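# Slide a held gear onto its shaft and mesh it

## Task

The left gripper starts out holding a gear a little above the top of a shaft. Lower the gear over the shaft until it is fully seated and sits square (not tilted) on it, with its teeth engaged with both neighbouring gears. Forcing or wedging the gear counts as failure.

## Robot and tools

Robot: two arms, left_arm and right_arm, each with six revolute joints and a parallel two-finger gripper. Joint order for every row and every per-arm list in results: waist (joint1), shoulder (joint2), elbow (joint3), wrist pitch (joint4), wrist yaw (joint5), wrist roll (joint6), then the gripper. Stated joint ranges in rad: waist -2.618 to 3.054, shoulder 0.000 to 3.142, elbow 0.000 to 3.142, wrist pitch -1.571 to 1.571, wrist yaw -1.571 to 1.571, wrist roll -2.094 to 2.094. Actual ends may differ by up to 0.059 rad.

Frames: the scene frame has its origin at table height between the arms, +x out over the table, +z up, and left_arm on the +y side (not the image left). left_arm base sits near (+0.006, +0.304, -0.005) m, right_arm near (-0.002, -0.271, -0.001) m. Each arm's end_effector_position (m) and end_effector_quat_wxyz are reported in that arm's own base frame. The position is the point between the finger pads, just behind the tips. Fingers point along the gripper's +z and open along its y. Reported poses can be off by a few cm.

execute_actions(actions, cameras): actions is a list of actions, each a table of up to 15 rows (one row per 1/30 s step). A short table repeats its last row to fill 15 steps, and each action lasts 0.5 s. Every row holds 14 numbers in [-1, 1]: left_arm's 6 joint values and its opening, then right_arm's 6 and its opening. Joint values are offsets, not poses. They are measured from the Joint targets at the start of that action, not from the previous row. Sending the same offset again moves further. Scale: 1.0 equals 2.224 rad for waist, shoulder and elbow, and 8.485 rad for the three wrist joints, so small numbers suffice. Opening is absolute: +1 fully open (about 87 mm), +0.5 about 69 mm, 0 about 43 mm, -0.5 about 18 mm, -1 closed. An action asking a joint more than 0.059 rad beyond its range is refused for both arms, and a malformed or out-of-range first action rejects the whole call. An empty actions list returns state plus all camera images. cameras takes names (cam_high, cam_left_wrist, cam_right_wrist) or ["all"]. An unknown name invalidates the call.

move(target, speed, blend, opening_speed, blocking, cameras): target is one 14-number row or a list of up to 15 rows. Joint values are offsets from the current Joint targets in the same scale. Every row in a list counts from those same targets, not from the previous row. All joints move together, so the hand follows a curve and nothing is avoided. speed is in rad/s for the joint with farthest to go, 0.01 to 12.57, default 0.5. blend is in rad and rounds corners in a list, default 0 (stop at each). opening_speed is in opening units per second, at least 0.2. blocking=false returns after about 0.5 s while motion continues. The result adds a move: line: done, off_target (rests more than 0.035 rad from target), moving, held (a check withheld steps, or the clearance check stopped the path) or fault, plus limits=held if steps were withheld. done does not mean no contact.

wait(seconds 0 to 10) lets time run with commands held. stop brakes a running move. zoom_image(camera, region [x0,y0,x1,y1] in pixels, at most 504x504) enlarges the latest image from cam_high, cam_left_wrist or cam_right_wrist (each 896x504). read_manual returns licence text only. finished_scene(scene) ends the scene irreversibly: call it alone once the gear sits seated without being held.

Result lines: Joint positions (rad, then gripper 0 closed to 1 open), Joint velocities (may read within noise), Joint targets (the base for the next offsets), Tool commands, grip_measured (opening on the command scale), joint torques (with offsets and noise, wrapping at ±28 N m on the first three joints), "joint sent to its limit", "joint command not followed" (clearance check altered targets), MOTOR HOT (from 75 °C, fault folds the arm at 90 °C).

Gripping: to keep hold, command an opening somewhat below grip_measured at contact, about 0.04 below for full force. To leave a gripper alone, resend its current command, since 0 is itself a command (about 43 mm). Releasing the gear is done by opening above its width once it is seated and still.

Cautions: lower slowly and in small steps. Use low speed near contact, since faster touches and targets far beyond contact press harder, and jamming fails the task. Keep the gear aligned with the shaft axis. If a push stalls, command targets back past the measured positions to relieve force. Do not let parts drop, fall off the table, or be released while moving. Avoid hitting the fixtures (bar, plate, low rail), the table and the other arm, and keep the wrist-camera cable clear of objects. Long stretched holds heat motors. A quick ordinary wait happens while you think, so the robot holds its last command then.

Each tool is called after ">>>" in YAML: its name, and indented under it one key for each argument.

## Session

>>> execute_actions:
  actions: []

Scene clock: 0.00 s.
left_arm: end_effector_position=(+0.2826, -0.1438, +0.1208) grip_measured=-0.512 end_effector_quat_wxyz=(-0.008, +0.859, +0.512, +0.005) | right_arm: end_effector_position=(+0.3825, +0.0000, +0.3605) grip_measured=+1.000 end_effector_quat_wxyz=(+0.707, +0.000, +0.707, +0.000)
Joint positions: left_arm=[-0.61 1.758 1.505 -1.329 -0.015 1.457 0.244] | right_arm=[0 1.047 1.047 0 0 0 1]
Joint velocities: within noise
Joint torques (N m): no reading
Heat: left arm: 30 °C; right arm: 29 °C.
Joint targets: left_arm=[-0.607 1.745 1.514 -1.335 -0.020 1.457] | right_arm=[0.000 1.042 1.060 0.010 -0.001 0.000]
Tool commands: left_gripper/opening=-1.0 right_gripper/opening=+1.0

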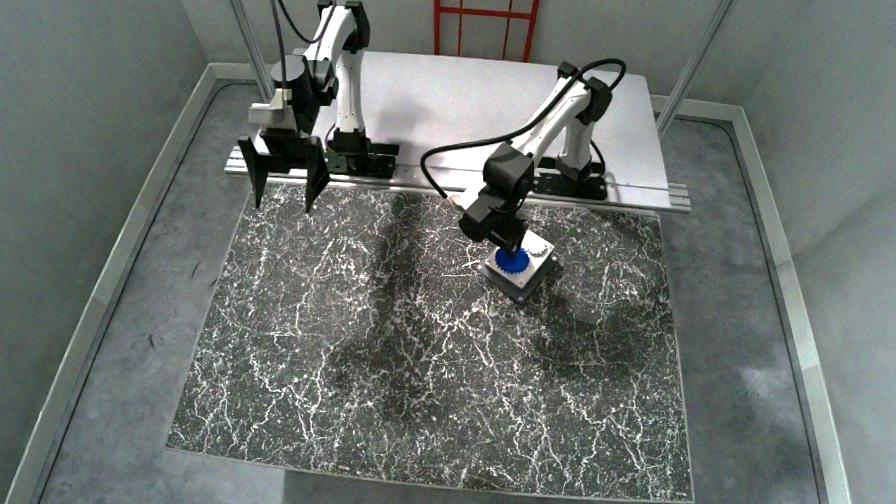

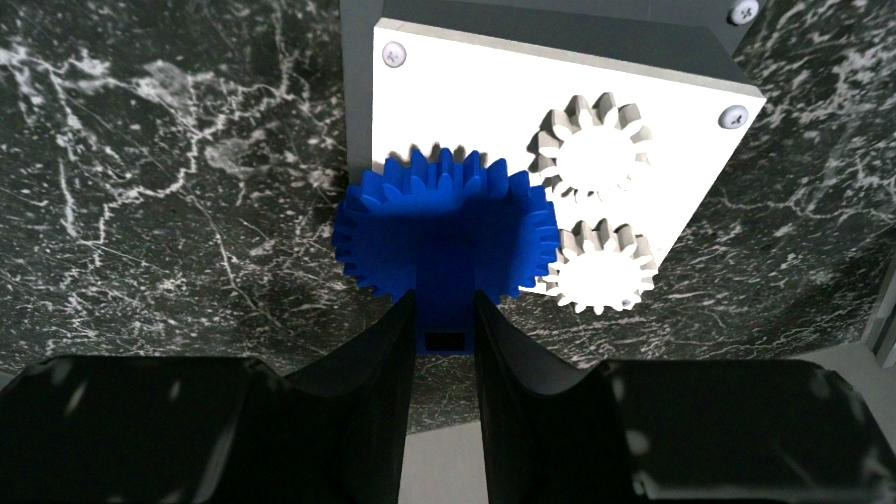

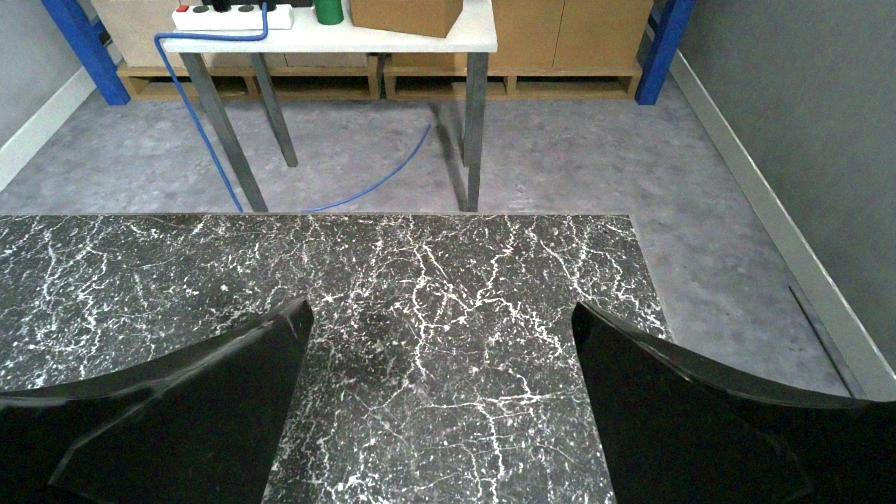

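>>> zoom_image:
  camera: "cam_left_wrist"
  region: [320, 80, 680, 360]

>>> zoom_image:
  camera: "cam_high"
  region: [440, 200, 580, 310]

Scaled by 1.400 from the camera's 896x504 image, which has a finer 1280x720 frame.

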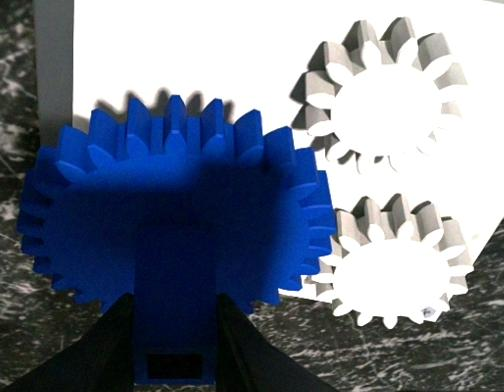

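Scaled by 3.600 from the camera's 896x504 image, which has a finer 1280x720 frame.

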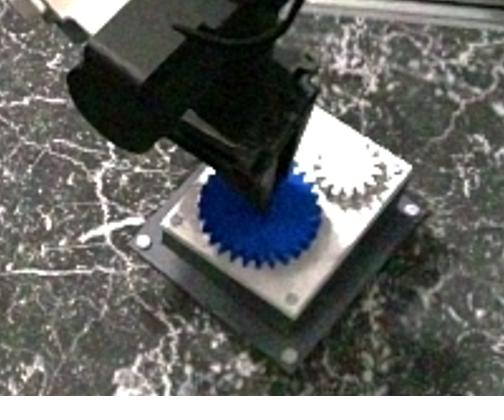

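>>> move:
  target:
    - [0,0.0003,-0.0263,0.007,0,0,-1,0,0,0,0,0,0,1]
    - [0.0099,-0.0205,-0.0512,0.0137,0.0047,0.0026,-1,0,0,0,0,0,0,1]
  speed: 0.2
  cameras: ["cam_left_wrist"]

Scene clock: 72.50 s.
left_arm: end_effector_position=(+0.2816, -0.1417, +0.1183) grip_measured=-0.512 end_effector_quat_wxyz=(+0.019, +0.857, +0.515, +0.012) | right_arm: end_effector_position=(+0.3825, +0.0000, +0.3605) grip_measured=+1.000 end_effector_quat_wxyz=(+0.707, +0.000, +0.707, +0.000)
Joint positions: left_arm=[-0.601 1.699 1.428 -1.255 -0.006 1.459 0.244] | right_arm=[0 1.047 1.047 0 0 0 1]
Joint torques (N m): left_arm=[1.33 -5.97 3.1 0.82 0.49 0.2] | right_arm=[-0.24 -2.77 8.02 2.24 -0.07 0.09]
Heat: left arm: 36 °C; right arm: 36 °C.
Joint targets: left_arm=[-0.585 1.699 1.400 -1.218 0.020 1.480] | right_arm=[0.000 1.042 1.060 0.010 -0.001 0.000]
move: off_target (left_arm); left_arm: the wrist pitch is farthest, 0.036 rad from its target
camera_calibration:
cam_left_wrist: T_world_to_cam=[[-0.879836, 0.472662, -0.049801, 0.319242], [0.261366, 0.568695, 0.779919, -0.0660676], [0.39696, 0.673184, -0.623896, 0.198823], [0, 0, 0, 1]] pos_world=[0.219224, -0.247166, 0.191471]
Images, in order (width x height): cam_left_wrist 896x504.

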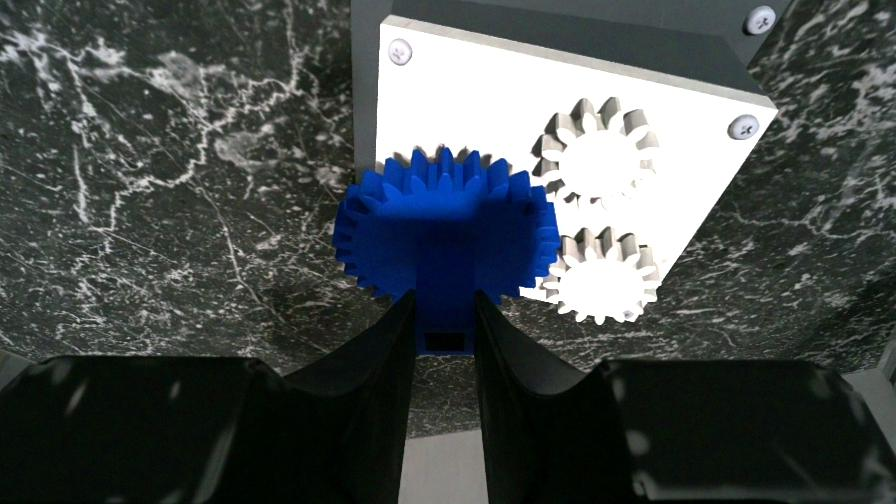

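>>> move:
  target: [0,0.001,0.0632,-0.0168,0,0,-1,0,0,0,0,0,0,1]
  speed: 0.3
  cameras: ["cam_left_wrist"]

Scene clock: 78.27 s.
left_arm: end_effector_position=(+0.2819, -0.1436, +0.1407) grip_measured=-0.512 end_effector_quat_wxyz=(+0.026, +0.857, +0.515, +0.005) | right_arm: end_effector_position=(+0.3825, +0.0000, +0.3605) grip_measured=+1.000 end_effector_quat_wxyz=(+0.707, +0.000, +0.707, +0.000)
Joint positions: left_arm=[-0.595 1.699 1.519 -1.34 0.012 1.463 0.244] | right_arm=[0 1.047 1.047 0 0 0 1]
Joint torques (N m): left_arm=[0.72 -5.81 6.87 0.27 0.28 0.13] | right_arm=[-0.24 -2.77 8.02 2.24 -0.07 0.09]
Heat: left arm: 35 °C; right arm: 36 °C.
Joint targets: left_arm=[-0.585 1.702 1.540 -1.361 0.020 1.480] | right_arm=[0.000 1.042 1.060 0.010 -0.001 0.000]
move: done
camera_calibration:
cam_left_wrist: T_world_to_cam=[[-0.880739, 0.470429, -0.0547362, 0.322136], [0.264047, 0.583692, 0.767843, -0.0793767], [0.393165, 0.661816, -0.638295, 0.215361], [0, 0, 0, 1]] pos_world=[0.220004, -0.24774, 0.216045]
Images, in order (width x height): cam_left_wrist 896x504.

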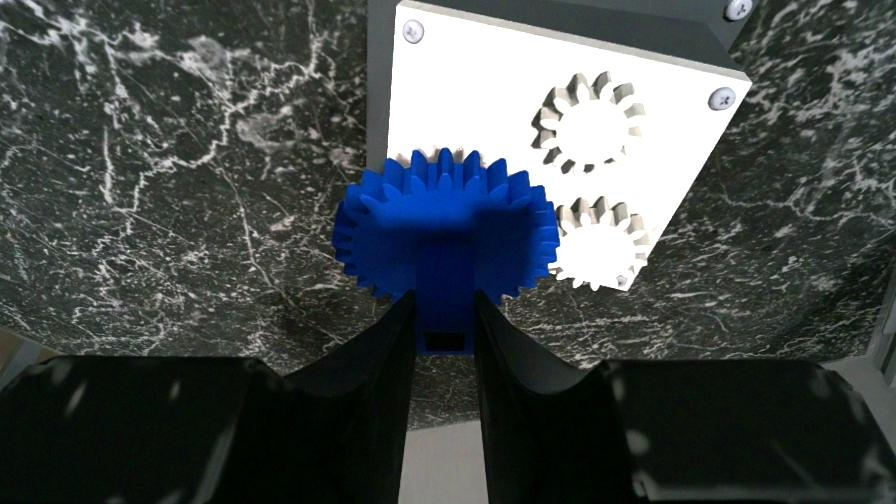

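>>> move:
  target: [-0.0719,0,0,-0.0016,0.0014,-0.0188,-1,0,0,0,0,0,0,1]
  speed: 0.3
  cameras: ["cam_left_wrist"]

>>> zoom_image:
  camera: "cam_left_wrist"
  region: [320, 40, 680, 320]

Scene clock: 93.07 s.
left_arm: end_effector_position=(+0.2493, -0.1800, +0.1399) grip_measured=-0.512 end_effector_quat_wxyz=(+0.022, +0.862, +0.507, -0.007) | right_arm: end_effector_position=(+0.3825, +0.0000, +0.3605) grip_measured=+1.000 end_effector_quat_wxyz=(+0.707, +0.000, +0.707, +0.000)
Joint positions: left_arm=[-0.743 1.699 1.519 -1.353 0.026 1.335 0.244] | right_arm=[0 1.047 1.047 0 0 0 1]
Joint torques (N m): left_arm=[-0.38 -5.68 6.71 0.24 0.28 -0.2] | right_arm=[-0.24 -2.76 8.02 2.24 -0.07 0.09]
Heat: left arm: 34 °C; right arm: 36 °C.
Joint targets: left_arm=[-0.745 1.702 1.540 -1.374 0.032 1.320] | right_arm=[0.000 1.042 1.060 0.010 -0.001 0.000]
move: done
camera_calibration:
cam_left_wrist: T_world_to_cam=[[-0.87232, 0.487606, -0.0360306, 0.308851], [0.294052, 0.582073, 0.758105, -0.0553168], [0.390629, 0.650716, -0.651136, 0.252283], [0, 0, 0, 1]] pos_world=[0.187133, -0.282563, 0.217335]
Images, in order (width x height): cam_left_wrist 896x504.

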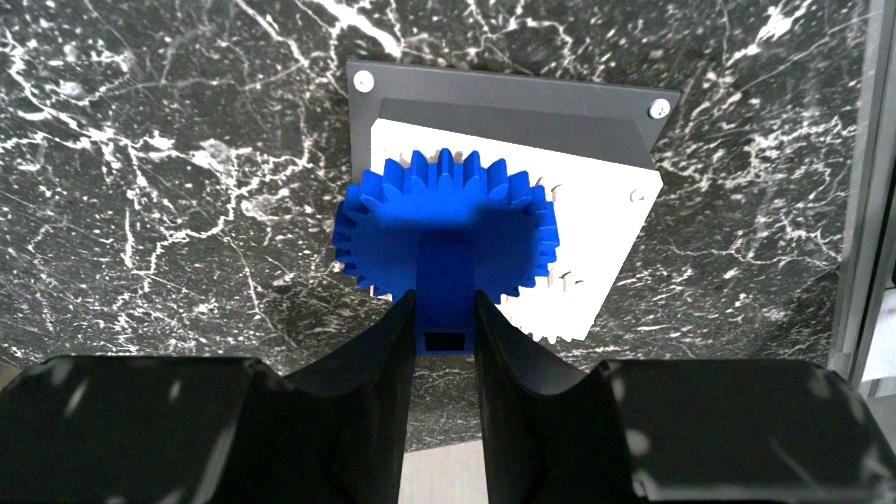

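Scaled by 1.400 from the camera's 896x504 image, which has a finer 1280x720 frame.

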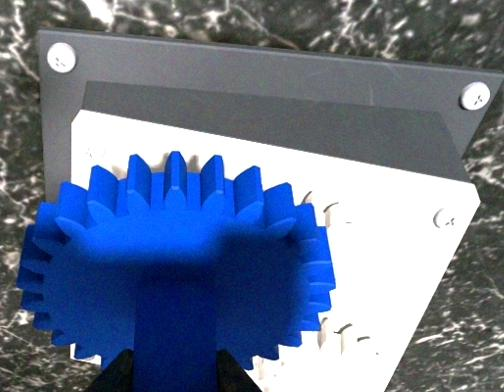

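>>> move:
  target: [0.148,0,0,0.0034,-0.0028,0.0387,-1,0,0,0,0,0,0,1]
  speed: 0.4
  cameras: ["cam_left_wrist"]

>>> zoom_image:
  camera: "cam_left_wrist"
  region: [320, 0, 680, 280]

Scene clock: 104.27 s.
left_arm: end_effector_position=(+0.3055, -0.0950, +0.1406) grip_measured=-0.512 end_effector_quat_wxyz=(+0.021, +0.855, +0.518, +0.003) | right_arm: end_effector_position=(+0.3825, +0.0000, +0.3605) grip_measured=+1.000 end_effector_quat_wxyz=(+0.707, +0.000, +0.707, +0.000)
Joint positions: left_arm=[-0.421 1.699 1.519 -1.353 0.019 1.631 0.244] | right_arm=[0 1.047 1.047 0 0 0 1]
Joint torques (N m): left_arm=[0.39 -5.68 6.83 0.52 0.09 0.15] | right_arm=[-0.24 -2.77 8.02 2.24 -0.07 0.09]
Heat: left arm: 34 °C; right arm: 37 °C.
Joint targets: left_arm=[-0.416 1.702 1.540 -1.346 0.008 1.649] | right_arm=[0.000 1.042 1.060 0.010 -0.001 0.000]
move: done
camera_calibration:
cam_left_wrist: T_world_to_cam=[[-0.883973, 0.465453, -0.0441141, 0.319029], [0.267437, 0.580779, 0.768878, -0.115418], [0.383497, 0.66787, -0.637872, 0.177363], [0, 0, 0, 1]] pos_world=[0.244861, -0.199916, 0.215951]
Images, in order (width x height): cam_left_wrist 896x504.

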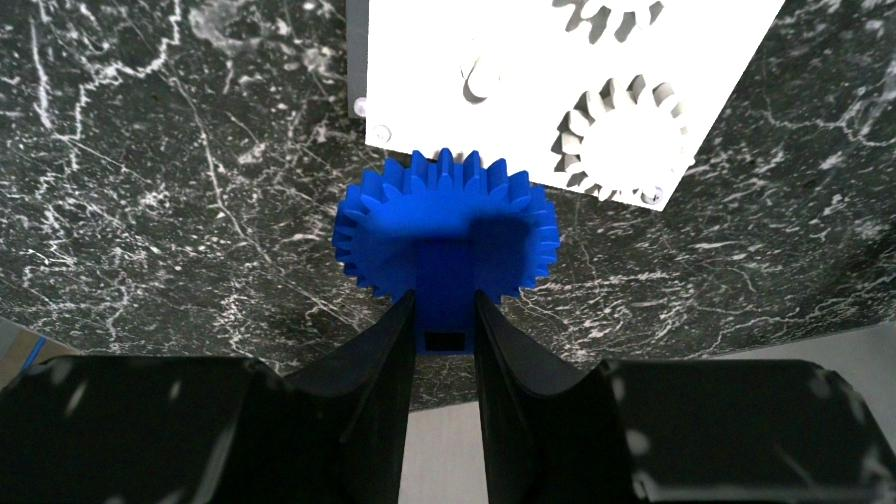

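Scaled by 1.400 from the camera's 896x504 image, which has a finer 1280x720 frame.

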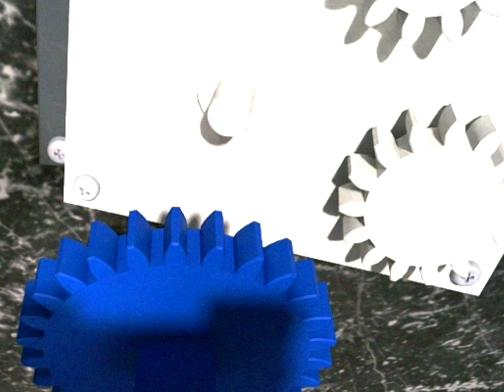

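>>> zoom_image:
  camera: "cam_left_wrist"
  region: [440, 40, 520, 120]

>>> zoom_image:
  camera: "cam_left_wrist"
  region: [320, 140, 580, 370]

Scaled by 6.300 from the camera's 896x504 image, which has a finer 1280x720 frame.

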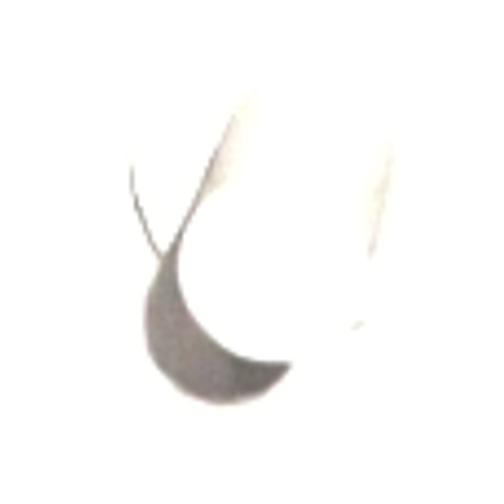

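Scaled by 1.938 from the camera's 896x504 image, which has a finer 1280x720 frame.

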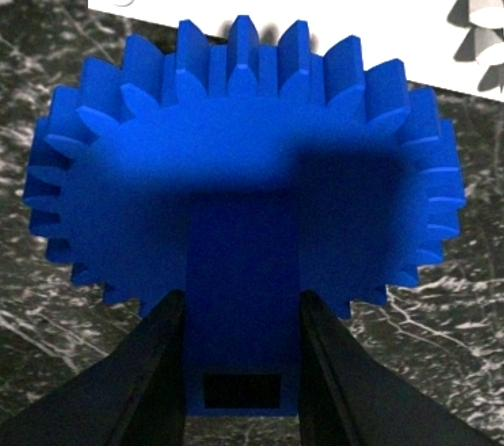

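>>> move:
  target: [0,-0.0519,-0.062,0.0027,0,0,-1,0,0,0,0,0,0,1]
  speed: 0.3
  cameras: ["cam_left_wrist"]

>>> zoom_image:
  camera: "cam_left_wrist"
  region: [340, 20, 460, 140]

Scene clock: 219.07 s.
left_arm: end_effector_position=(+0.2837, -0.0852, +0.1348) grip_measured=-0.512 end_effector_quat_wxyz=(+0.016, +0.855, +0.518, +0.000) | right_arm: end_effector_position=(+0.3825, +0.0000, +0.3605) grip_measured=+1.000 end_effector_quat_wxyz=(+0.707, +0.000, +0.707, +0.000)
Joint positions: left_arm=[-0.421 1.618 1.408 -1.335 0.019 1.632 0.244] | right_arm=[0 1.047 1.047 0 0 0 1]
Joint torques (N m): left_arm=[0.32 -7.75 4.6 0.51 0.07 0.12] | right_arm=[-0.24 -2.76 8.02 2.24 -0.07 0.09]
Heat: left arm: 35 °C; right arm: 39 °C.
Joint targets: left_arm=[-0.416 1.586 1.402 -1.323 0.008 1.649] | right_arm=[0.000 1.042 1.060 0.010 -0.001 0.000]
move: done
camera_calibration:
cam_left_wrist: T_world_to_cam=[[-0.884021, 0.466303, -0.0326773, 0.293478], [0.275925, 0.576972, 0.768745, -0.113528], [0.377322, 0.67057, -0.63872, 0.177685], [0, 0, 0, 1]] pos_world=[0.223721, -0.190497, 0.210355]
Images, in order (width x height): cam_left_wrist 896x504.

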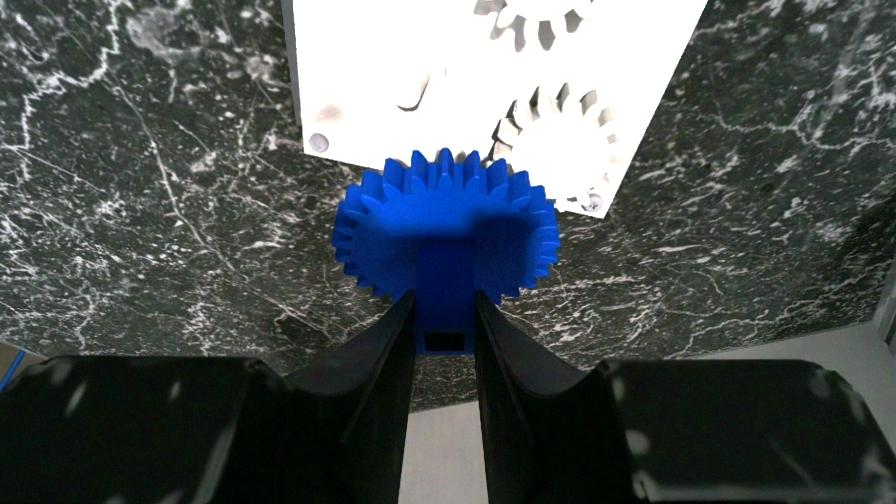

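Scaled by 4.200 from the camera's 896x504 image, which has a finer 1280x720 frame.

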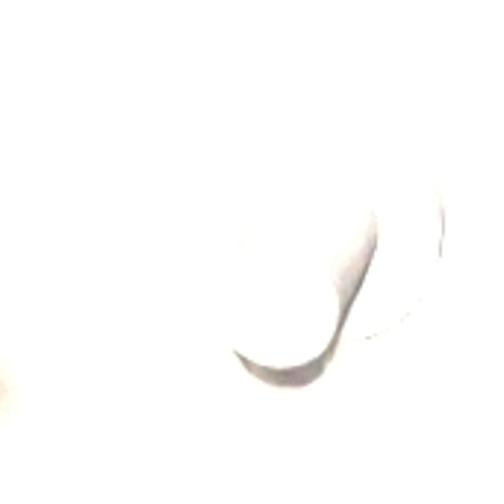

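>>> wait:
  seconds: 0
  cameras: ["cam_high"]

>>> zoom_image:
  camera: "cam_high"
  region: [440, 200, 580, 310]

Scene clock: 228.73 s.
left_arm: end_effector_position=(+0.2838, -0.0852, +0.1348) grip_measured=-0.512 end_effector_quat_wxyz=(+0.017, +0.855, +0.518, +0.000) | right_arm: end_effector_position=(+0.3825, +0.0000, +0.3605) grip_measured=+1.000 end_effector_quat_wxyz=(+0.707, +0.000, +0.707, +0.000)
Joint positions: left_arm=[-0.421 1.618 1.408 -1.334 0.019 1.632 0.244] | right_arm=[0 1.047 1.047 0 0 0 1]
Joint torques (N m): left_arm=[0.38 -7.91 4.71 0.53 0.08 0.16] | right_arm=[-0.24 -2.77 8.02 2.24 -0.06 0.09]
Heat: left arm: 35 °C; right arm: 40 °C.
Joint targets: left_arm=[-0.416 1.586 1.402 -1.323 0.008 1.649] | right_arm=[0.000 1.042 1.060 0.010 -0.001 0.000]
Tool commands: left_gripper/opening=-1.0 right_gripper/opening=+1.0
Images, in order (width x height): cam_high 896x504.

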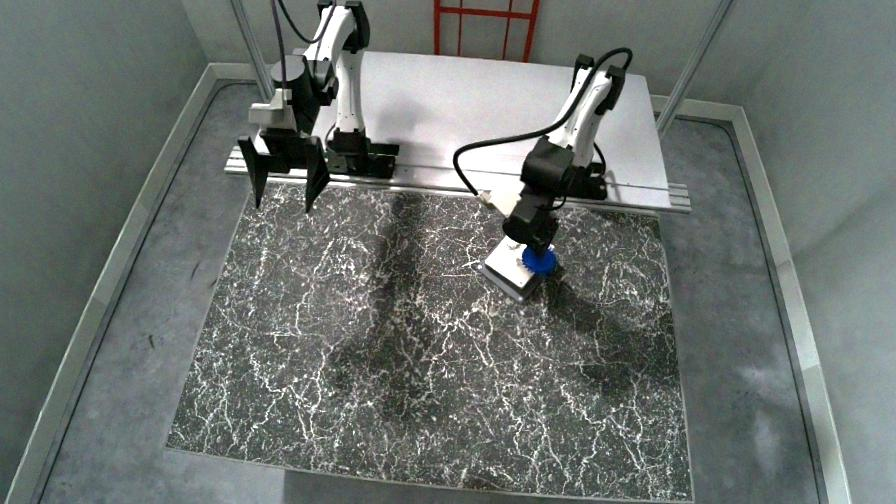

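Scaled by 3.600 from the camera's 896x504 image, which has a finer 1280x720 frame.

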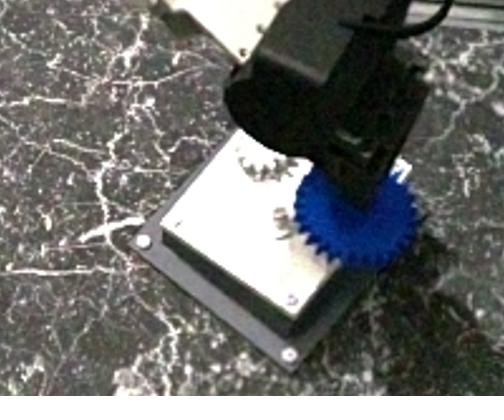

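>>> move:
  target: [-0.0616,0.0378,0.0126,0.0053,0.002,-0.0158,-1,0,0,0,0,0,0,1]
  speed: 0.3
  cameras: ["cam_left_wrist","cam_high"]

>>> zoom_image:
  camera: "cam_left_wrist"
  region: [320, 80, 680, 360]

Scene clock: 250.53 s.
left_arm: end_effector_position=(+0.2770, -0.1254, +0.1230) grip_measured=-0.512 end_effector_quat_wxyz=(+0.018, +0.862, +0.507, -0.002) | right_arm: end_effector_position=(+0.3825, +0.0000, +0.3605) grip_measured=+1.000 end_effector_quat_wxyz=(+0.707, +0.000, +0.707, +0.000)
Joint positions: left_arm=[-0.55 1.661 1.408 -1.288 0.02 1.528 0.244] | right_arm=[0 1.047 1.047 0 0 0 1]
Joint torques (N m): left_arm=[-0.32 -4.88 6.93 0.52 0.29 -0.16] | right_arm=[-0.24 -2.76 8.02 2.24 -0.07 0.09]
Heat: left arm: 36 °C; right arm: 40 °C.
Joint targets: left_arm=[-0.553 1.670 1.430 -1.277 0.025 1.514] | right_arm=[0.000 1.042 1.060 0.010 -0.001 0.000]
move: done
camera_calibration:
cam_left_wrist: T_world_to_cam=[[-0.87159, 0.489074, -0.0337209, 0.305485], [0.291717, 0.572698, 0.766106, -0.0840668], [0.393995, 0.657893, -0.641829, 0.193735], [0, 0, 0, 1]] pos_world=[0.214451, -0.228717, 0.19905]
Images, in order (width x height): cam_high 896x504, cam_left_wrist 896x504.

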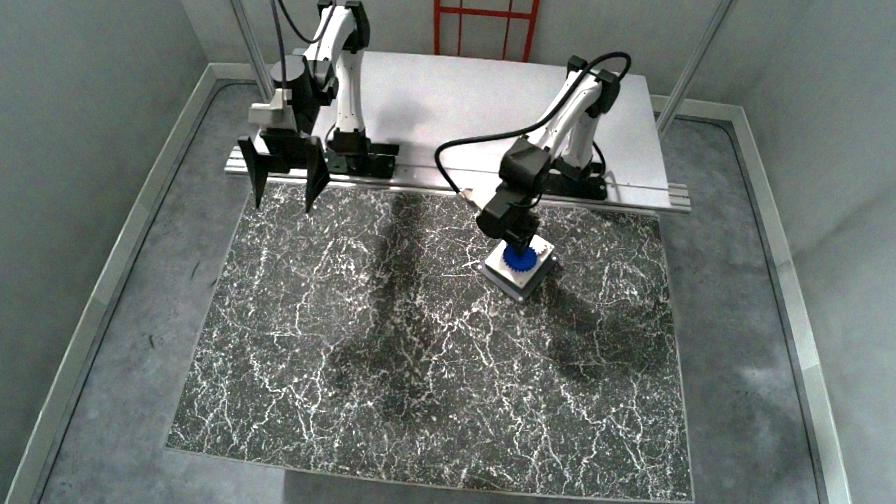

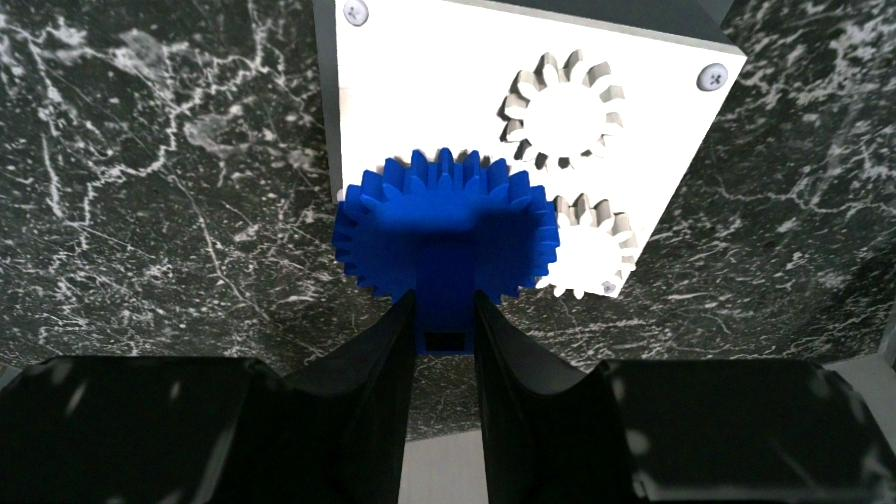

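Scaled by 1.400 from the camera's 896x504 image, which has a finer 1280x720 frame.

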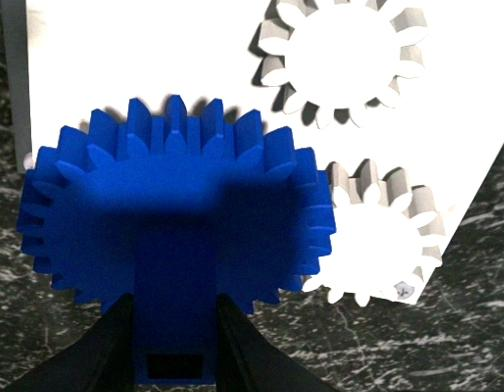

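>>> move:
  target: [-0.003,0,-0.0300,0.0044,0,-0.0004,-1,0,0,0,0,0,0,1]
  speed: 0.15
  cameras: ["cam_left_wrist"]

>>> zoom_image:
  camera: "cam_left_wrist"
  region: [320, 80, 680, 360]

Scene clock: 257.83 s.
left_arm: end_effector_position=(+0.2784, -0.1277, +0.1198) grip_measured=-0.512 end_effector_quat_wxyz=(+0.020, +0.863, +0.505, +0.003) | right_arm: end_effector_position=(+0.3825, +0.0000, +0.3605) grip_measured=+1.000 end_effector_quat_wxyz=(+0.707, +0.000, +0.707, +0.000)
Joint positions: left_arm=[-0.559 1.661 1.394 -1.265 0.013 1.524 0.244] | right_arm=[0 1.047 1.047 0 0 0 1]
Joint torques (N m): left_arm=[-0.23 -4.86 2.8 0.66 0.34 -0.15] | right_arm=[-0.24 -2.76 8.01 2.24 -0.07 0.09]
Heat: left arm: 36 °C; right arm: 40 °C.
Joint targets: left_arm=[-0.560 1.670 1.364 -1.241 0.025 1.511] | right_arm=[0.000 1.042 1.060 0.010 -0.001 0.000]
move: done
camera_calibration:
cam_left_wrist: T_world_to_cam=[[-0.869419, 0.492162, -0.0434438, 0.308744], [0.284664, 0.570848, 0.770129, -0.0793556], [0.403828, 0.657198, -0.636407, 0.189229], [0, 0, 0, 1]] pos_world=[0.214602, -0.231013, 0.194953]
Images, in order (width x height): cam_left_wrist 896x504.

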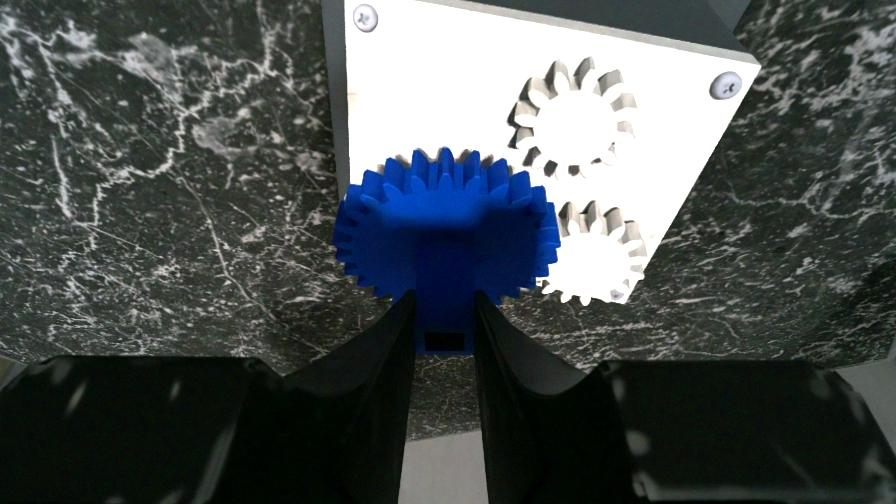

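Scaled by 1.400 from the camera's 896x504 image, which has a finer 1280x720 frame.

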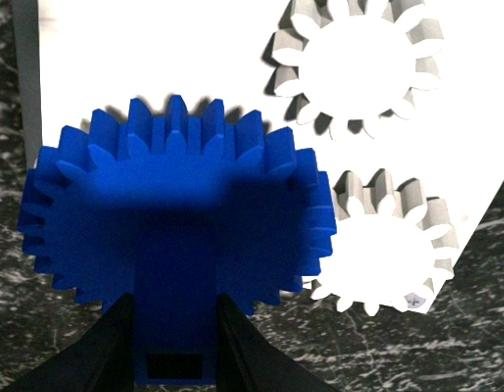

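>>> move:
  target: [0,0,-0.0070,0.0018,0,0,-1,0,0,0,0,0,0,1]
  speed: 0.1

Scene clock: 264.70 s.
left_arm: end_effector_position=(+0.2790, -0.1264, +0.1193) grip_measured=-0.512 end_effector_quat_wxyz=(+0.020, +0.862, +0.506, +0.008) | right_arm: end_effector_position=(+0.3825, +0.0000, +0.3605) grip_measured=+1.000 end_effector_quat_wxyz=(+0.707, +0.000, +0.707, +0.000)
Joint positions: left_arm=[-0.559 1.657 1.387 -1.258 0.005 1.522 0.244] | right_arm=[0 1.047 1.047 0 0 0 1]
Joint torques (N m): left_arm=[-0.31 -4.55 2.17 0.75 0.44 -0.15] | right_arm=[-0.24 -2.76 8.02 2.24 -0.06 0.09]
Heat: left arm: 35 °C; right arm: 40 °C.
Joint targets: left_arm=[-0.560 1.670 1.348 -1.225 0.025 1.511] | right_arm=[0.000 1.042 1.060 0.010 -0.001 0.000]
move: off_target (left_arm); left_arm: the elbow is farthest, 0.038 rad from its target

>>> move:
  target:
    - [0,0,0.0369,-0.0073,0,0,-1,0,0,0,0,0,0,1]
    - [-0.0081,-0.0193,0.0369,-0.0073,0,-0.0018,-1,0,0,0,0,0,0,1]
  speed: 0.15

Scene clock: 276.17 s.
left_arm: end_effector_position=(+0.2780, -0.1339, +0.1243) grip_measured=-0.512 end_effector_quat_wxyz=(+0.029, +0.863, +0.504, +0.004) | right_arm: end_effector_position=(+0.3825, +0.0000, +0.3605) grip_measured=+1.000 end_effector_quat_wxyz=(+0.707, +0.000, +0.707, +0.000)
Joint positions: left_arm=[-0.574 1.657 1.408 -1.267 0.018 1.51 0.244] | right_arm=[0 1.047 1.047 0 0 0 1]
Joint torques (N m): left_arm=[-0.47 -7.98 7.02 0.27 0.31 -0.15] | right_arm=[-0.24 -2.77 8.01 2.24 -0.06 0.09]
Heat: left arm: 35 °C; right arm: 40 °C.
Joint targets: left_arm=[-0.578 1.627 1.431 -1.287 0.025 1.496] | right_arm=[0.000 1.042 1.060 0.010 -0.001 0.000]
move: done

>>> move:
  target: [0.0075,0,0,-0.0024,0,0,-1,0,0,0,0,0,0,1]
  speed: 0.15

Scene clock: 283.77 s.
left_arm: end_effector_position=(+0.2742, -0.1308, +0.1241) grip_measured=-0.512 end_effector_quat_wxyz=(+0.020, +0.863, +0.506, +0.000) | right_arm: end_effector_position=(+0.3825, +0.0000, +0.3605) grip_measured=+1.000 end_effector_quat_wxyz=(+0.707, +0.000, +0.707, +0.000)
Joint positions: left_arm=[-0.572 1.657 1.408 -1.286 0.018 1.509 0.244] | right_arm=[0 1.047 1.047 0 0 0 1]
Joint torques (N m): left_arm=[0.87 -7.97 6.95 0.24 0.31 -0.15] | right_arm=[-0.24 -2.77 8.02 2.24 -0.07 0.09]
Heat: left arm: 35 °C; right arm: 40 °C.
Joint targets: left_arm=[-0.561 1.627 1.431 -1.307 0.025 1.496] | right_arm=[0.000 1.042 1.060 0.010 -0.001 0.000]
move: done

>>> move:
  target: [0,0,-0.032,0.0067,0,0,-1,0,0,0,0,0,0,1]
  speed: 0.1
  cameras: ["cam_left_wrist"]

>>> zoom_image:
  camera: "cam_left_wrist"
  region: [320, 80, 680, 360]

Scene clock: 291.90 s.
left_arm: end_effector_position=(+0.2717, -0.1291, +0.1208) grip_measured=-0.512 end_effector_quat_wxyz=(+0.021, +0.862, +0.506, +0.001) | right_arm: end_effector_position=(+0.3825, +0.0000, +0.3605) grip_measured=+1.000 end_effector_quat_wxyz=(+0.707, +0.000, +0.707, +0.000)
Joint positions: left_arm=[-0.572 1.643 1.379 -1.269 0.018 1.509 0.244] | right_arm=[0 1.047 1.047 0 0 0 1]
Joint torques (N m): left_arm=[0.84 -6.71 3.51 0.6 0.3 -0.18] | right_arm=[-0.24 -2.76 8.02 2.24 -0.07 0.09]
Heat: left arm: 36 °C; right arm: 41 °C.
Joint targets: left_arm=[-0.561 1.627 1.359 -1.251 0.025 1.496] | right_arm=[0.000 1.042 1.060 0.010 -0.001 0.000]
move: done
camera_calibration:
cam_left_wrist: T_world_to_cam=[[-0.870409, 0.490514, -0.0422408, 0.303458], [0.286442, 0.574327, 0.766876, -0.0770721], [0.400423, 0.655397, -0.640403, 0.194604], [0, 0, 0, 1]] pos_world=[0.208285, -0.232128, 0.196548]
Images, in order (width x height): cam_left_wrist 896x504.

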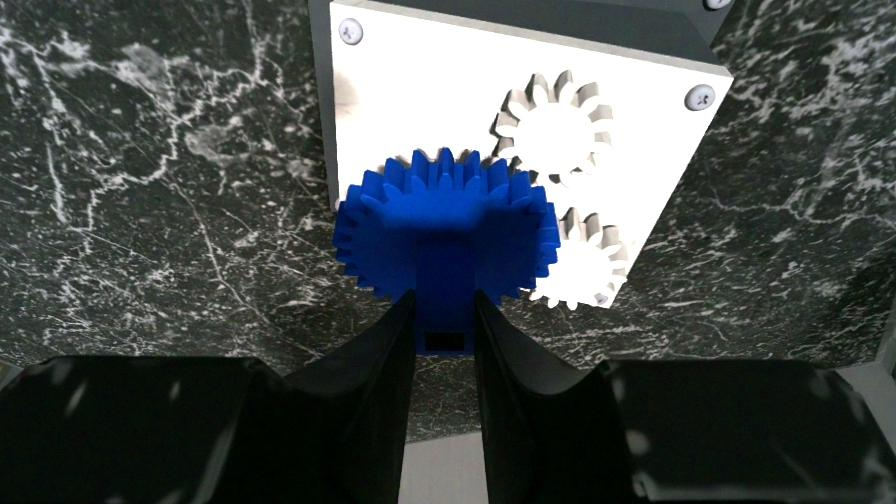

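Scaled by 1.400 from the camera's 896x504 image, which has a finer 1280x720 frame.

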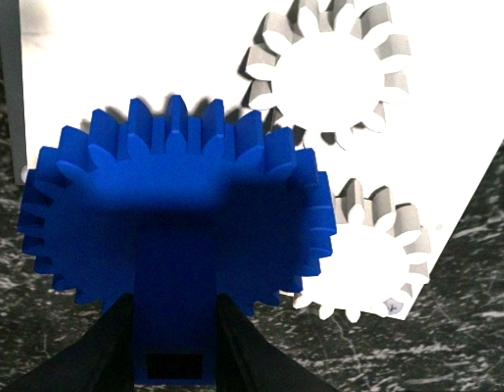

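>>> move:
  target: [0,0.0166,0,0.0017,0,0,-1,0,0,0,0,0,0,1]
  speed: 0.1

Scene clock: 314.17 s.
left_arm: end_effector_position=(+0.2720, -0.1292, +0.1208) grip_measured=-0.512 end_effector_quat_wxyz=(+0.022, +0.862, +0.507, +0.001) | right_arm: end_effector_position=(+0.3825, +0.0000, +0.3605) grip_measured=+1.000 end_effector_quat_wxyz=(+0.707, +0.000, +0.707, +0.000)
Joint positions: left_arm=[-0.572 1.643 1.379 -1.267 0.018 1.505 0.244] | right_arm=[0 1.047 1.047 0 0 0 1]
Joint torques (N m): left_arm=[0.83 -3.85 3.6 0.71 0.31 -0.12] | right_arm=[-0.24 -2.77 8.02 2.24 -0.07 0.09]
Heat: left arm: 35 °C; right arm: 41 °C.
Joint targets: left_arm=[-0.561 1.664 1.359 -1.236 0.025 1.496] | right_arm=[0.000 1.042 1.060 0.010 -0.001 0.000]
move: done

>>> move:
  target: [0,0.0085,-0.002,0.0006,0,0,-1,0,0,0,0,0,0,1]
  speed: 0.1

Scene clock: 320.07 s.
left_arm: end_effector_position=(+0.2721, -0.1292, +0.1203) grip_measured=-0.512 end_effector_quat_wxyz=(+0.021, +0.861, +0.508, +0.001) | right_arm: end_effector_position=(+0.3825, +0.0000, +0.3605) grip_measured=+1.000 end_effector_quat_wxyz=(+0.707, +0.000, +0.707, +0.000)
Joint positions: left_arm=[-0.572 1.645 1.379 -1.266 0.017 1.504 0.244] | right_arm=[0 1.047 1.047 0 0 0 1]
Joint torques (N m): left_arm=[0.83 -2.47 3.3 0.79 0.32 -0.14] | right_arm=[-0.24 -2.76 8.02 2.24 -0.07 0.09]
Heat: left arm: 35 °C; right arm: 41 °C.
Joint targets: left_arm=[-0.561 1.683 1.355 -1.231 0.025 1.496] | right_arm=[0.000 1.042 1.060 0.010 -0.001 0.000]
move: off_target (left_arm); left_arm: the shoulder is farthest, 0.038 rad from its target

>>> move:
  target: [0,-0.012,-0.009,0.002,0,0,-1,0,0,0,0,0,0,1]
  speed: 0.1

Scene clock: 325.83 s.
left_arm: end_effector_position=(+0.2723, -0.1285, +0.1181) grip_measured=-0.510 end_effector_quat_wxyz=(+0.020, +0.861, +0.509, +0.003) | right_arm: end_effector_position=(+0.3825, +0.0000, +0.3605) grip_measured=+1.000 end_effector_quat_wxyz=(+0.707, +0.000, +0.707, +0.000)
Joint positions: left_arm=[-0.572 1.645 1.37 -1.257 0.013 1.502 0.245] | right_arm=[0 1.047 1.047 0 0 0 1]
Joint torques (N m): left_arm=[0.79 -4.68 2.32 0.89 0.33 -0.1] | right_arm=[-0.24 -2.76 8.01 2.24 -0.07 0.09]
Heat: left arm: 34 °C; right arm: 41 °C.
Joint targets: left_arm=[-0.561 1.657 1.335 -1.214 0.025 1.496] | right_arm=[0.000 1.042 1.060 0.010 -0.001 0.000]
move: off_target (left_arm); left_arm: the wrist pitch is farthest, 0.043 rad from its target

>>> wait:
  seconds: 0
  cameras: ["cam_left_wrist","cam_high"]

>>> zoom_image:
  camera: "cam_left_wrist"
  region: [320, 80, 680, 360]

>>> zoom_image:
  camera: "cam_high"
  region: [440, 200, 580, 310]

Scene clock: 330.20 s.
left_arm: end_effector_position=(+0.2723, -0.1284, +0.1181) grip_measured=-0.510 end_effector_quat_wxyz=(+0.020, +0.860, +0.509, +0.003) | right_arm: end_effector_position=(+0.3825, +0.0000, +0.3605) grip_measured=+1.000 end_effector_quat_wxyz=(+0.707, +0.000, +0.707, +0.000)
Joint positions: left_arm=[-0.572 1.645 1.37 -1.257 0.013 1.501 0.245] | right_arm=[0 1.047 1.047 0 0 0 1]
Joint torques (N m): left_arm=[0.76 -4.68 2.29 0.85 0.35 -0.1] | right_arm=[-0.24 -2.76 8.01 2.24 -0.06 0.1]
Heat: left arm: 34 °C; right arm: 41 °C.
Joint targets: left_arm=[-0.561 1.657 1.335 -1.214 0.025 1.496] | right_arm=[0.000 1.042 1.060 0.010 -0.001 0.000]
Tool commands: left_gripper/opening=-1.0 right_gripper/opening=+1.0
camera_calibration:
cam_left_wrist: T_world_to_cam=[[-0.874082, 0.483889, -0.0428009, 0.303793], [0.279853, 0.573612, 0.769838, -0.0741423], [0.397067, 0.660924, -0.636802, 0.193424], [0, 0, 0, 1]] pos_world=[0.209486, -0.232312, 0.193253]
Images, in order (width x height): cam_high 896x504, cam_left_wrist 896x504.

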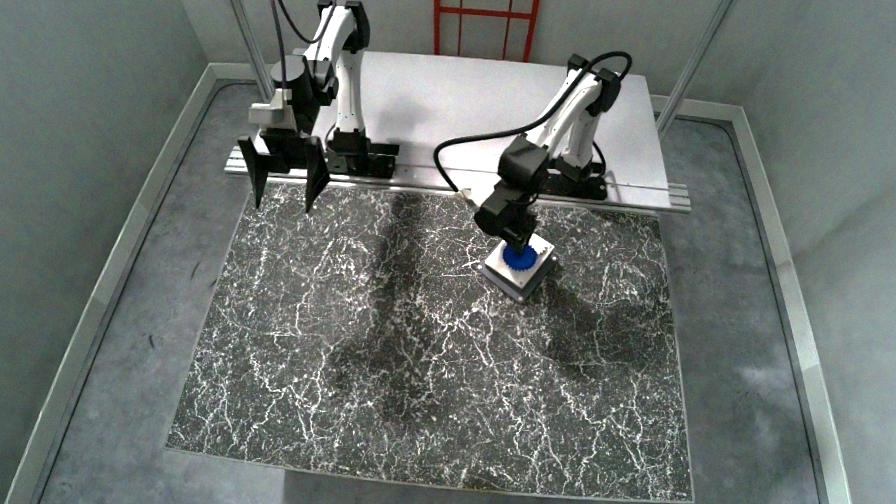

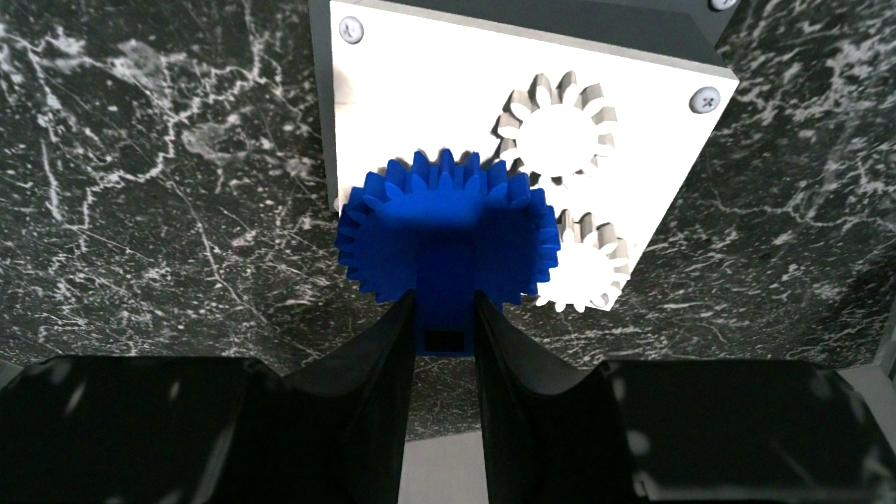

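Scaled by 1.400 from the camera's 896x504 image, which has a finer 1280x720 frame.

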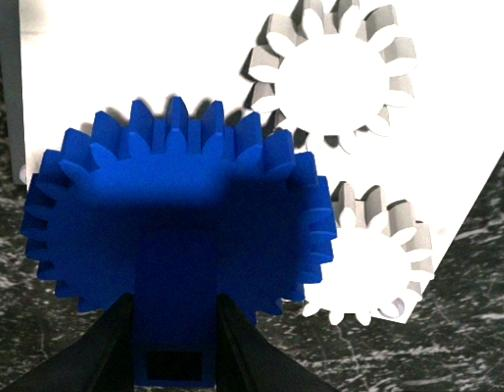

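Scaled by 3.600 from the camera's 896x504 image, which has a finer 1280x720 frame.

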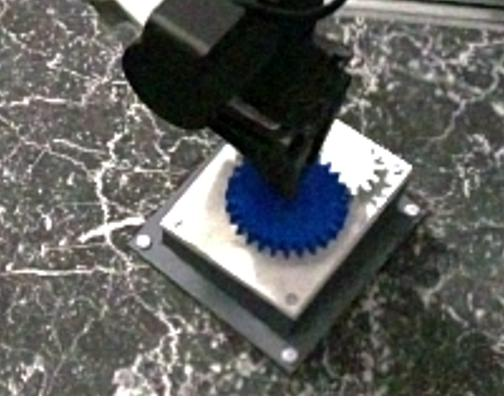

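>>> move:
  target:
    - [0,0,0.0405,-0.009,0.0008,0,-1,0,0,0,0,0,0,1]
    - [0,0.0105,0.0405,-0.009,0.0008,0,-1,0,0,0,0,0,0,1]
  speed: 0.15

Scene clock: 344.50 s.
left_arm: end_effector_position=(+0.2755, -0.1330, +0.1193) grip_measured=-0.510 end_effector_quat_wxyz=(+0.021, +0.860, +0.509, -0.003) | right_arm: end_effector_position=(+0.3825, +0.0000, +0.3605) grip_measured=+1.000 end_effector_quat_wxyz=(+0.707, +0.000, +0.707, +0.000)
Joint positions: left_arm=[-0.572 1.669 1.403 -1.271 0.025 1.501 0.245] | right_arm=[0 1.047 1.047 0 0 0 1]
Joint torques (N m): left_arm=[0.81 -4.96 6.94 0.25 0.32 -0.07] | right_arm=[-0.24 -2.76 8.02 2.24 -0.07 0.1]
Heat: left arm: 34 °C; right arm: 41 °C.
Joint targets: left_arm=[-0.561 1.680 1.425 -1.291 0.032 1.496] | right_arm=[0.000 1.042 1.060 0.010 -0.001 0.000]
move: done

>>> move:
  target: [0.0036,-0.0216,0.0054,-0.0014,0,0.0005,-1,0,0,0,0,0,0,1]
  speed: 0.15

Scene clock: 351.57 s.
left_arm: end_effector_position=(+0.2766, -0.1308, +0.1219) grip_measured=-0.510 end_effector_quat_wxyz=(+0.021, +0.858, +0.513, -0.003) | right_arm: end_effector_position=(+0.3825, +0.0000, +0.3605) grip_measured=+1.000 end_effector_quat_wxyz=(+0.707, +0.000, +0.707, +0.000)
Joint positions: left_arm=[-0.564 1.669 1.413 -1.281 0.025 1.501 0.245] | right_arm=[0 1.047 1.047 0 0 0 1]
Joint torques (N m): left_arm=[0.85 -8.58 7.15 0.24 0.29 -0.05] | right_arm=[-0.24 -2.76 8.02 2.24 -0.07 0.09]
Heat: left arm: 34 °C; right arm: 41 °C.
Joint targets: left_arm=[-0.553 1.632 1.437 -1.302 0.032 1.500] | right_arm=[0.000 1.042 1.060 0.010 -0.001 0.000]
move: off_target (left_arm); left_arm: the shoulder is farthest, 0.037 rad from its target

>>> move:
  target: [0,-0.002,0,0,0,0,-1,0,0,0,0,0,0,1]
  speed: 0.15

Scene clock: 356.20 s.
left_arm: end_effector_position=(+0.2765, -0.1308, +0.1219) grip_measured=-0.510 end_effector_quat_wxyz=(+0.020, +0.858, +0.513, -0.003) | right_arm: end_effector_position=(+0.3825, +0.0000, +0.3605) grip_measured=+1.000 end_effector_quat_wxyz=(+0.707, +0.000, +0.707, +0.000)
Joint positions: left_arm=[-0.564 1.669 1.413 -1.282 0.025 1.501 0.245] | right_arm=[0 1.047 1.047 0 0 0 1]
Joint torques (N m): left_arm=[0.92 -8.91 7.1 0.23 0.3 -0.02] | right_arm=[-0.24 -2.76 8.02 2.24 -0.06 0.09]
Heat: left arm: 34 °C; right arm: 41 °C.
Joint targets: left_arm=[-0.553 1.627 1.437 -1.302 0.032 1.500] | right_arm=[0.000 1.042 1.060 0.010 -0.001 0.000]
move: off_target (left_arm); left_arm: the shoulder is farthest, 0.042 rad from its target

>>> move:
  target: [0,-0.003,0,0,0,0,-1,0,0,0,0,0,0,1]
  speed: 0.15

Scene clock: 360.10 s.
left_arm: end_effector_position=(+0.2763, -0.1306, +0.1250) grip_measured=-0.510 end_effector_quat_wxyz=(+0.025, +0.858, +0.512, -0.001) | right_arm: end_effector_position=(+0.3825, +0.0000, +0.3605) grip_measured=+1.000 end_effector_quat_wxyz=(+0.707, +0.000, +0.707, +0.000)
Joint positions: left_arm=[-0.564 1.658 1.413 -1.282 0.025 1.501 0.245] | right_arm=[0 1.047 1.047 0 0 0 1]
Joint torques (N m): left_arm=[0.8 -8.54 6.94 0.25 0.29 -0.01] | right_arm=[-0.24 -2.77 8.01 2.24 -0.06 0.09]
Heat: left arm: 35 °C; right arm: 41 °C.
Joint targets: left_arm=[-0.553 1.621 1.437 -1.302 0.032 1.500] | right_arm=[0.000 1.042 1.060 0.010 -0.001 0.000]
move: off_target (left_arm); left_arm: the shoulder is farthest, 0.038 rad from its target

>>> move:
  target: [0,0.0054,-0.0346,0.0064,0,0,-1,0,0,0,0,0,0,1]
  speed: 0.1

Scene clock: 367.10 s.
left_arm: end_effector_position=(+0.2725, -0.1282, +0.1193) grip_measured=-0.510 end_effector_quat_wxyz=(+0.022, +0.858, +0.513, -0.003) | right_arm: end_effector_position=(+0.3825, +0.0000, +0.3605) grip_measured=+1.000 end_effector_quat_wxyz=(+0.707, +0.000, +0.707, +0.000)
Joint positions: left_arm=[-0.564 1.648 1.381 -1.266 0.025 1.501 0.245] | right_arm=[0 1.047 1.047 0 0 0 1]
Joint torques (N m): left_arm=[0.92 -6.8 3.6 0.63 0.29 -0.01] | right_arm=[-0.24 -2.77 8.02 2.24 -0.06 0.09]
Heat: left arm: 35 °C; right arm: 41 °C.
Joint targets: left_arm=[-0.553 1.633 1.360 -1.248 0.032 1.500] | right_arm=[0.000 1.042 1.060 0.010 -0.001 0.000]
move: done

>>> move:
  target:
    - [0,0,0.027,-0.0047,0,0,-1,0,0,0,0,0,0,1]
    - [0,0.0157,0.027,-0.0047,0,0,-1,0,0,0,0,0,0,1]
    - [0,0.0157,-0.002,0.0012,0,0,-1,0,0,0,0,0,0,1]
  speed: 0.15

Scene clock: 377.17 s.
left_arm: end_effector_position=(+0.2750, -0.1296, +0.1180) grip_measured=-0.510 end_effector_quat_wxyz=(+0.023, +0.858, +0.512, -0.001) | right_arm: end_effector_position=(+0.3825, +0.0000, +0.3605) grip_measured=+1.000 end_effector_quat_wxyz=(+0.707, +0.000, +0.707, +0.000)
Joint positions: left_arm=[-0.564 1.656 1.383 -1.258 0.024 1.501 0.245] | right_arm=[0 1.047 1.047 0 0 0 1]
Joint torques (N m): left_arm=[0.8 -4.74 3.07 0.63 0.31 -0.04] | right_arm=[-0.23 -2.76 8.02 2.24 -0.07 0.09]
Heat: left arm: 35 °C; right arm: 42 °C.
Joint targets: left_arm=[-0.553 1.668 1.355 -1.238 0.032 1.500] | right_arm=[0.000 1.042 1.060 0.010 -0.001 0.000]
move: done

>>> move:
  target: [0,0,-0.0072,0.0019,0,0,-1,0,0,0,0,0,0,1]
  speed: 0.1

Scene clock: 380.17 s.
left_arm: end_effector_position=(+0.2763, -0.1289, +0.1173) grip_measured=-0.510 end_effector_quat_wxyz=(+0.023, +0.858, +0.512, +0.002) | right_arm: end_effector_position=(+0.3825, +0.0000, +0.3605) grip_measured=+1.000 end_effector_quat_wxyz=(+0.707, +0.000, +0.707, +0.000)
Joint positions: left_arm=[-0.564 1.656 1.379 -1.251 0.017 1.501 0.245] | right_arm=[0 1.047 1.047 0 0 0 1]
Joint torques (N m): left_arm=[0.77 -4.64 2.07 0.74 0.42 -0.04] | right_arm=[-0.23 -2.77 8.02 2.24 -0.06 0.09]
Heat: left arm: 35 °C; right arm: 42 °C.
Joint targets: left_arm=[-0.553 1.668 1.339 -1.222 0.032 1.500] | right_arm=[0.000 1.042 1.060 0.010 -0.001 0.000]
move: off_target (left_arm); left_arm: the elbow is farthest, 0.040 rad from its target


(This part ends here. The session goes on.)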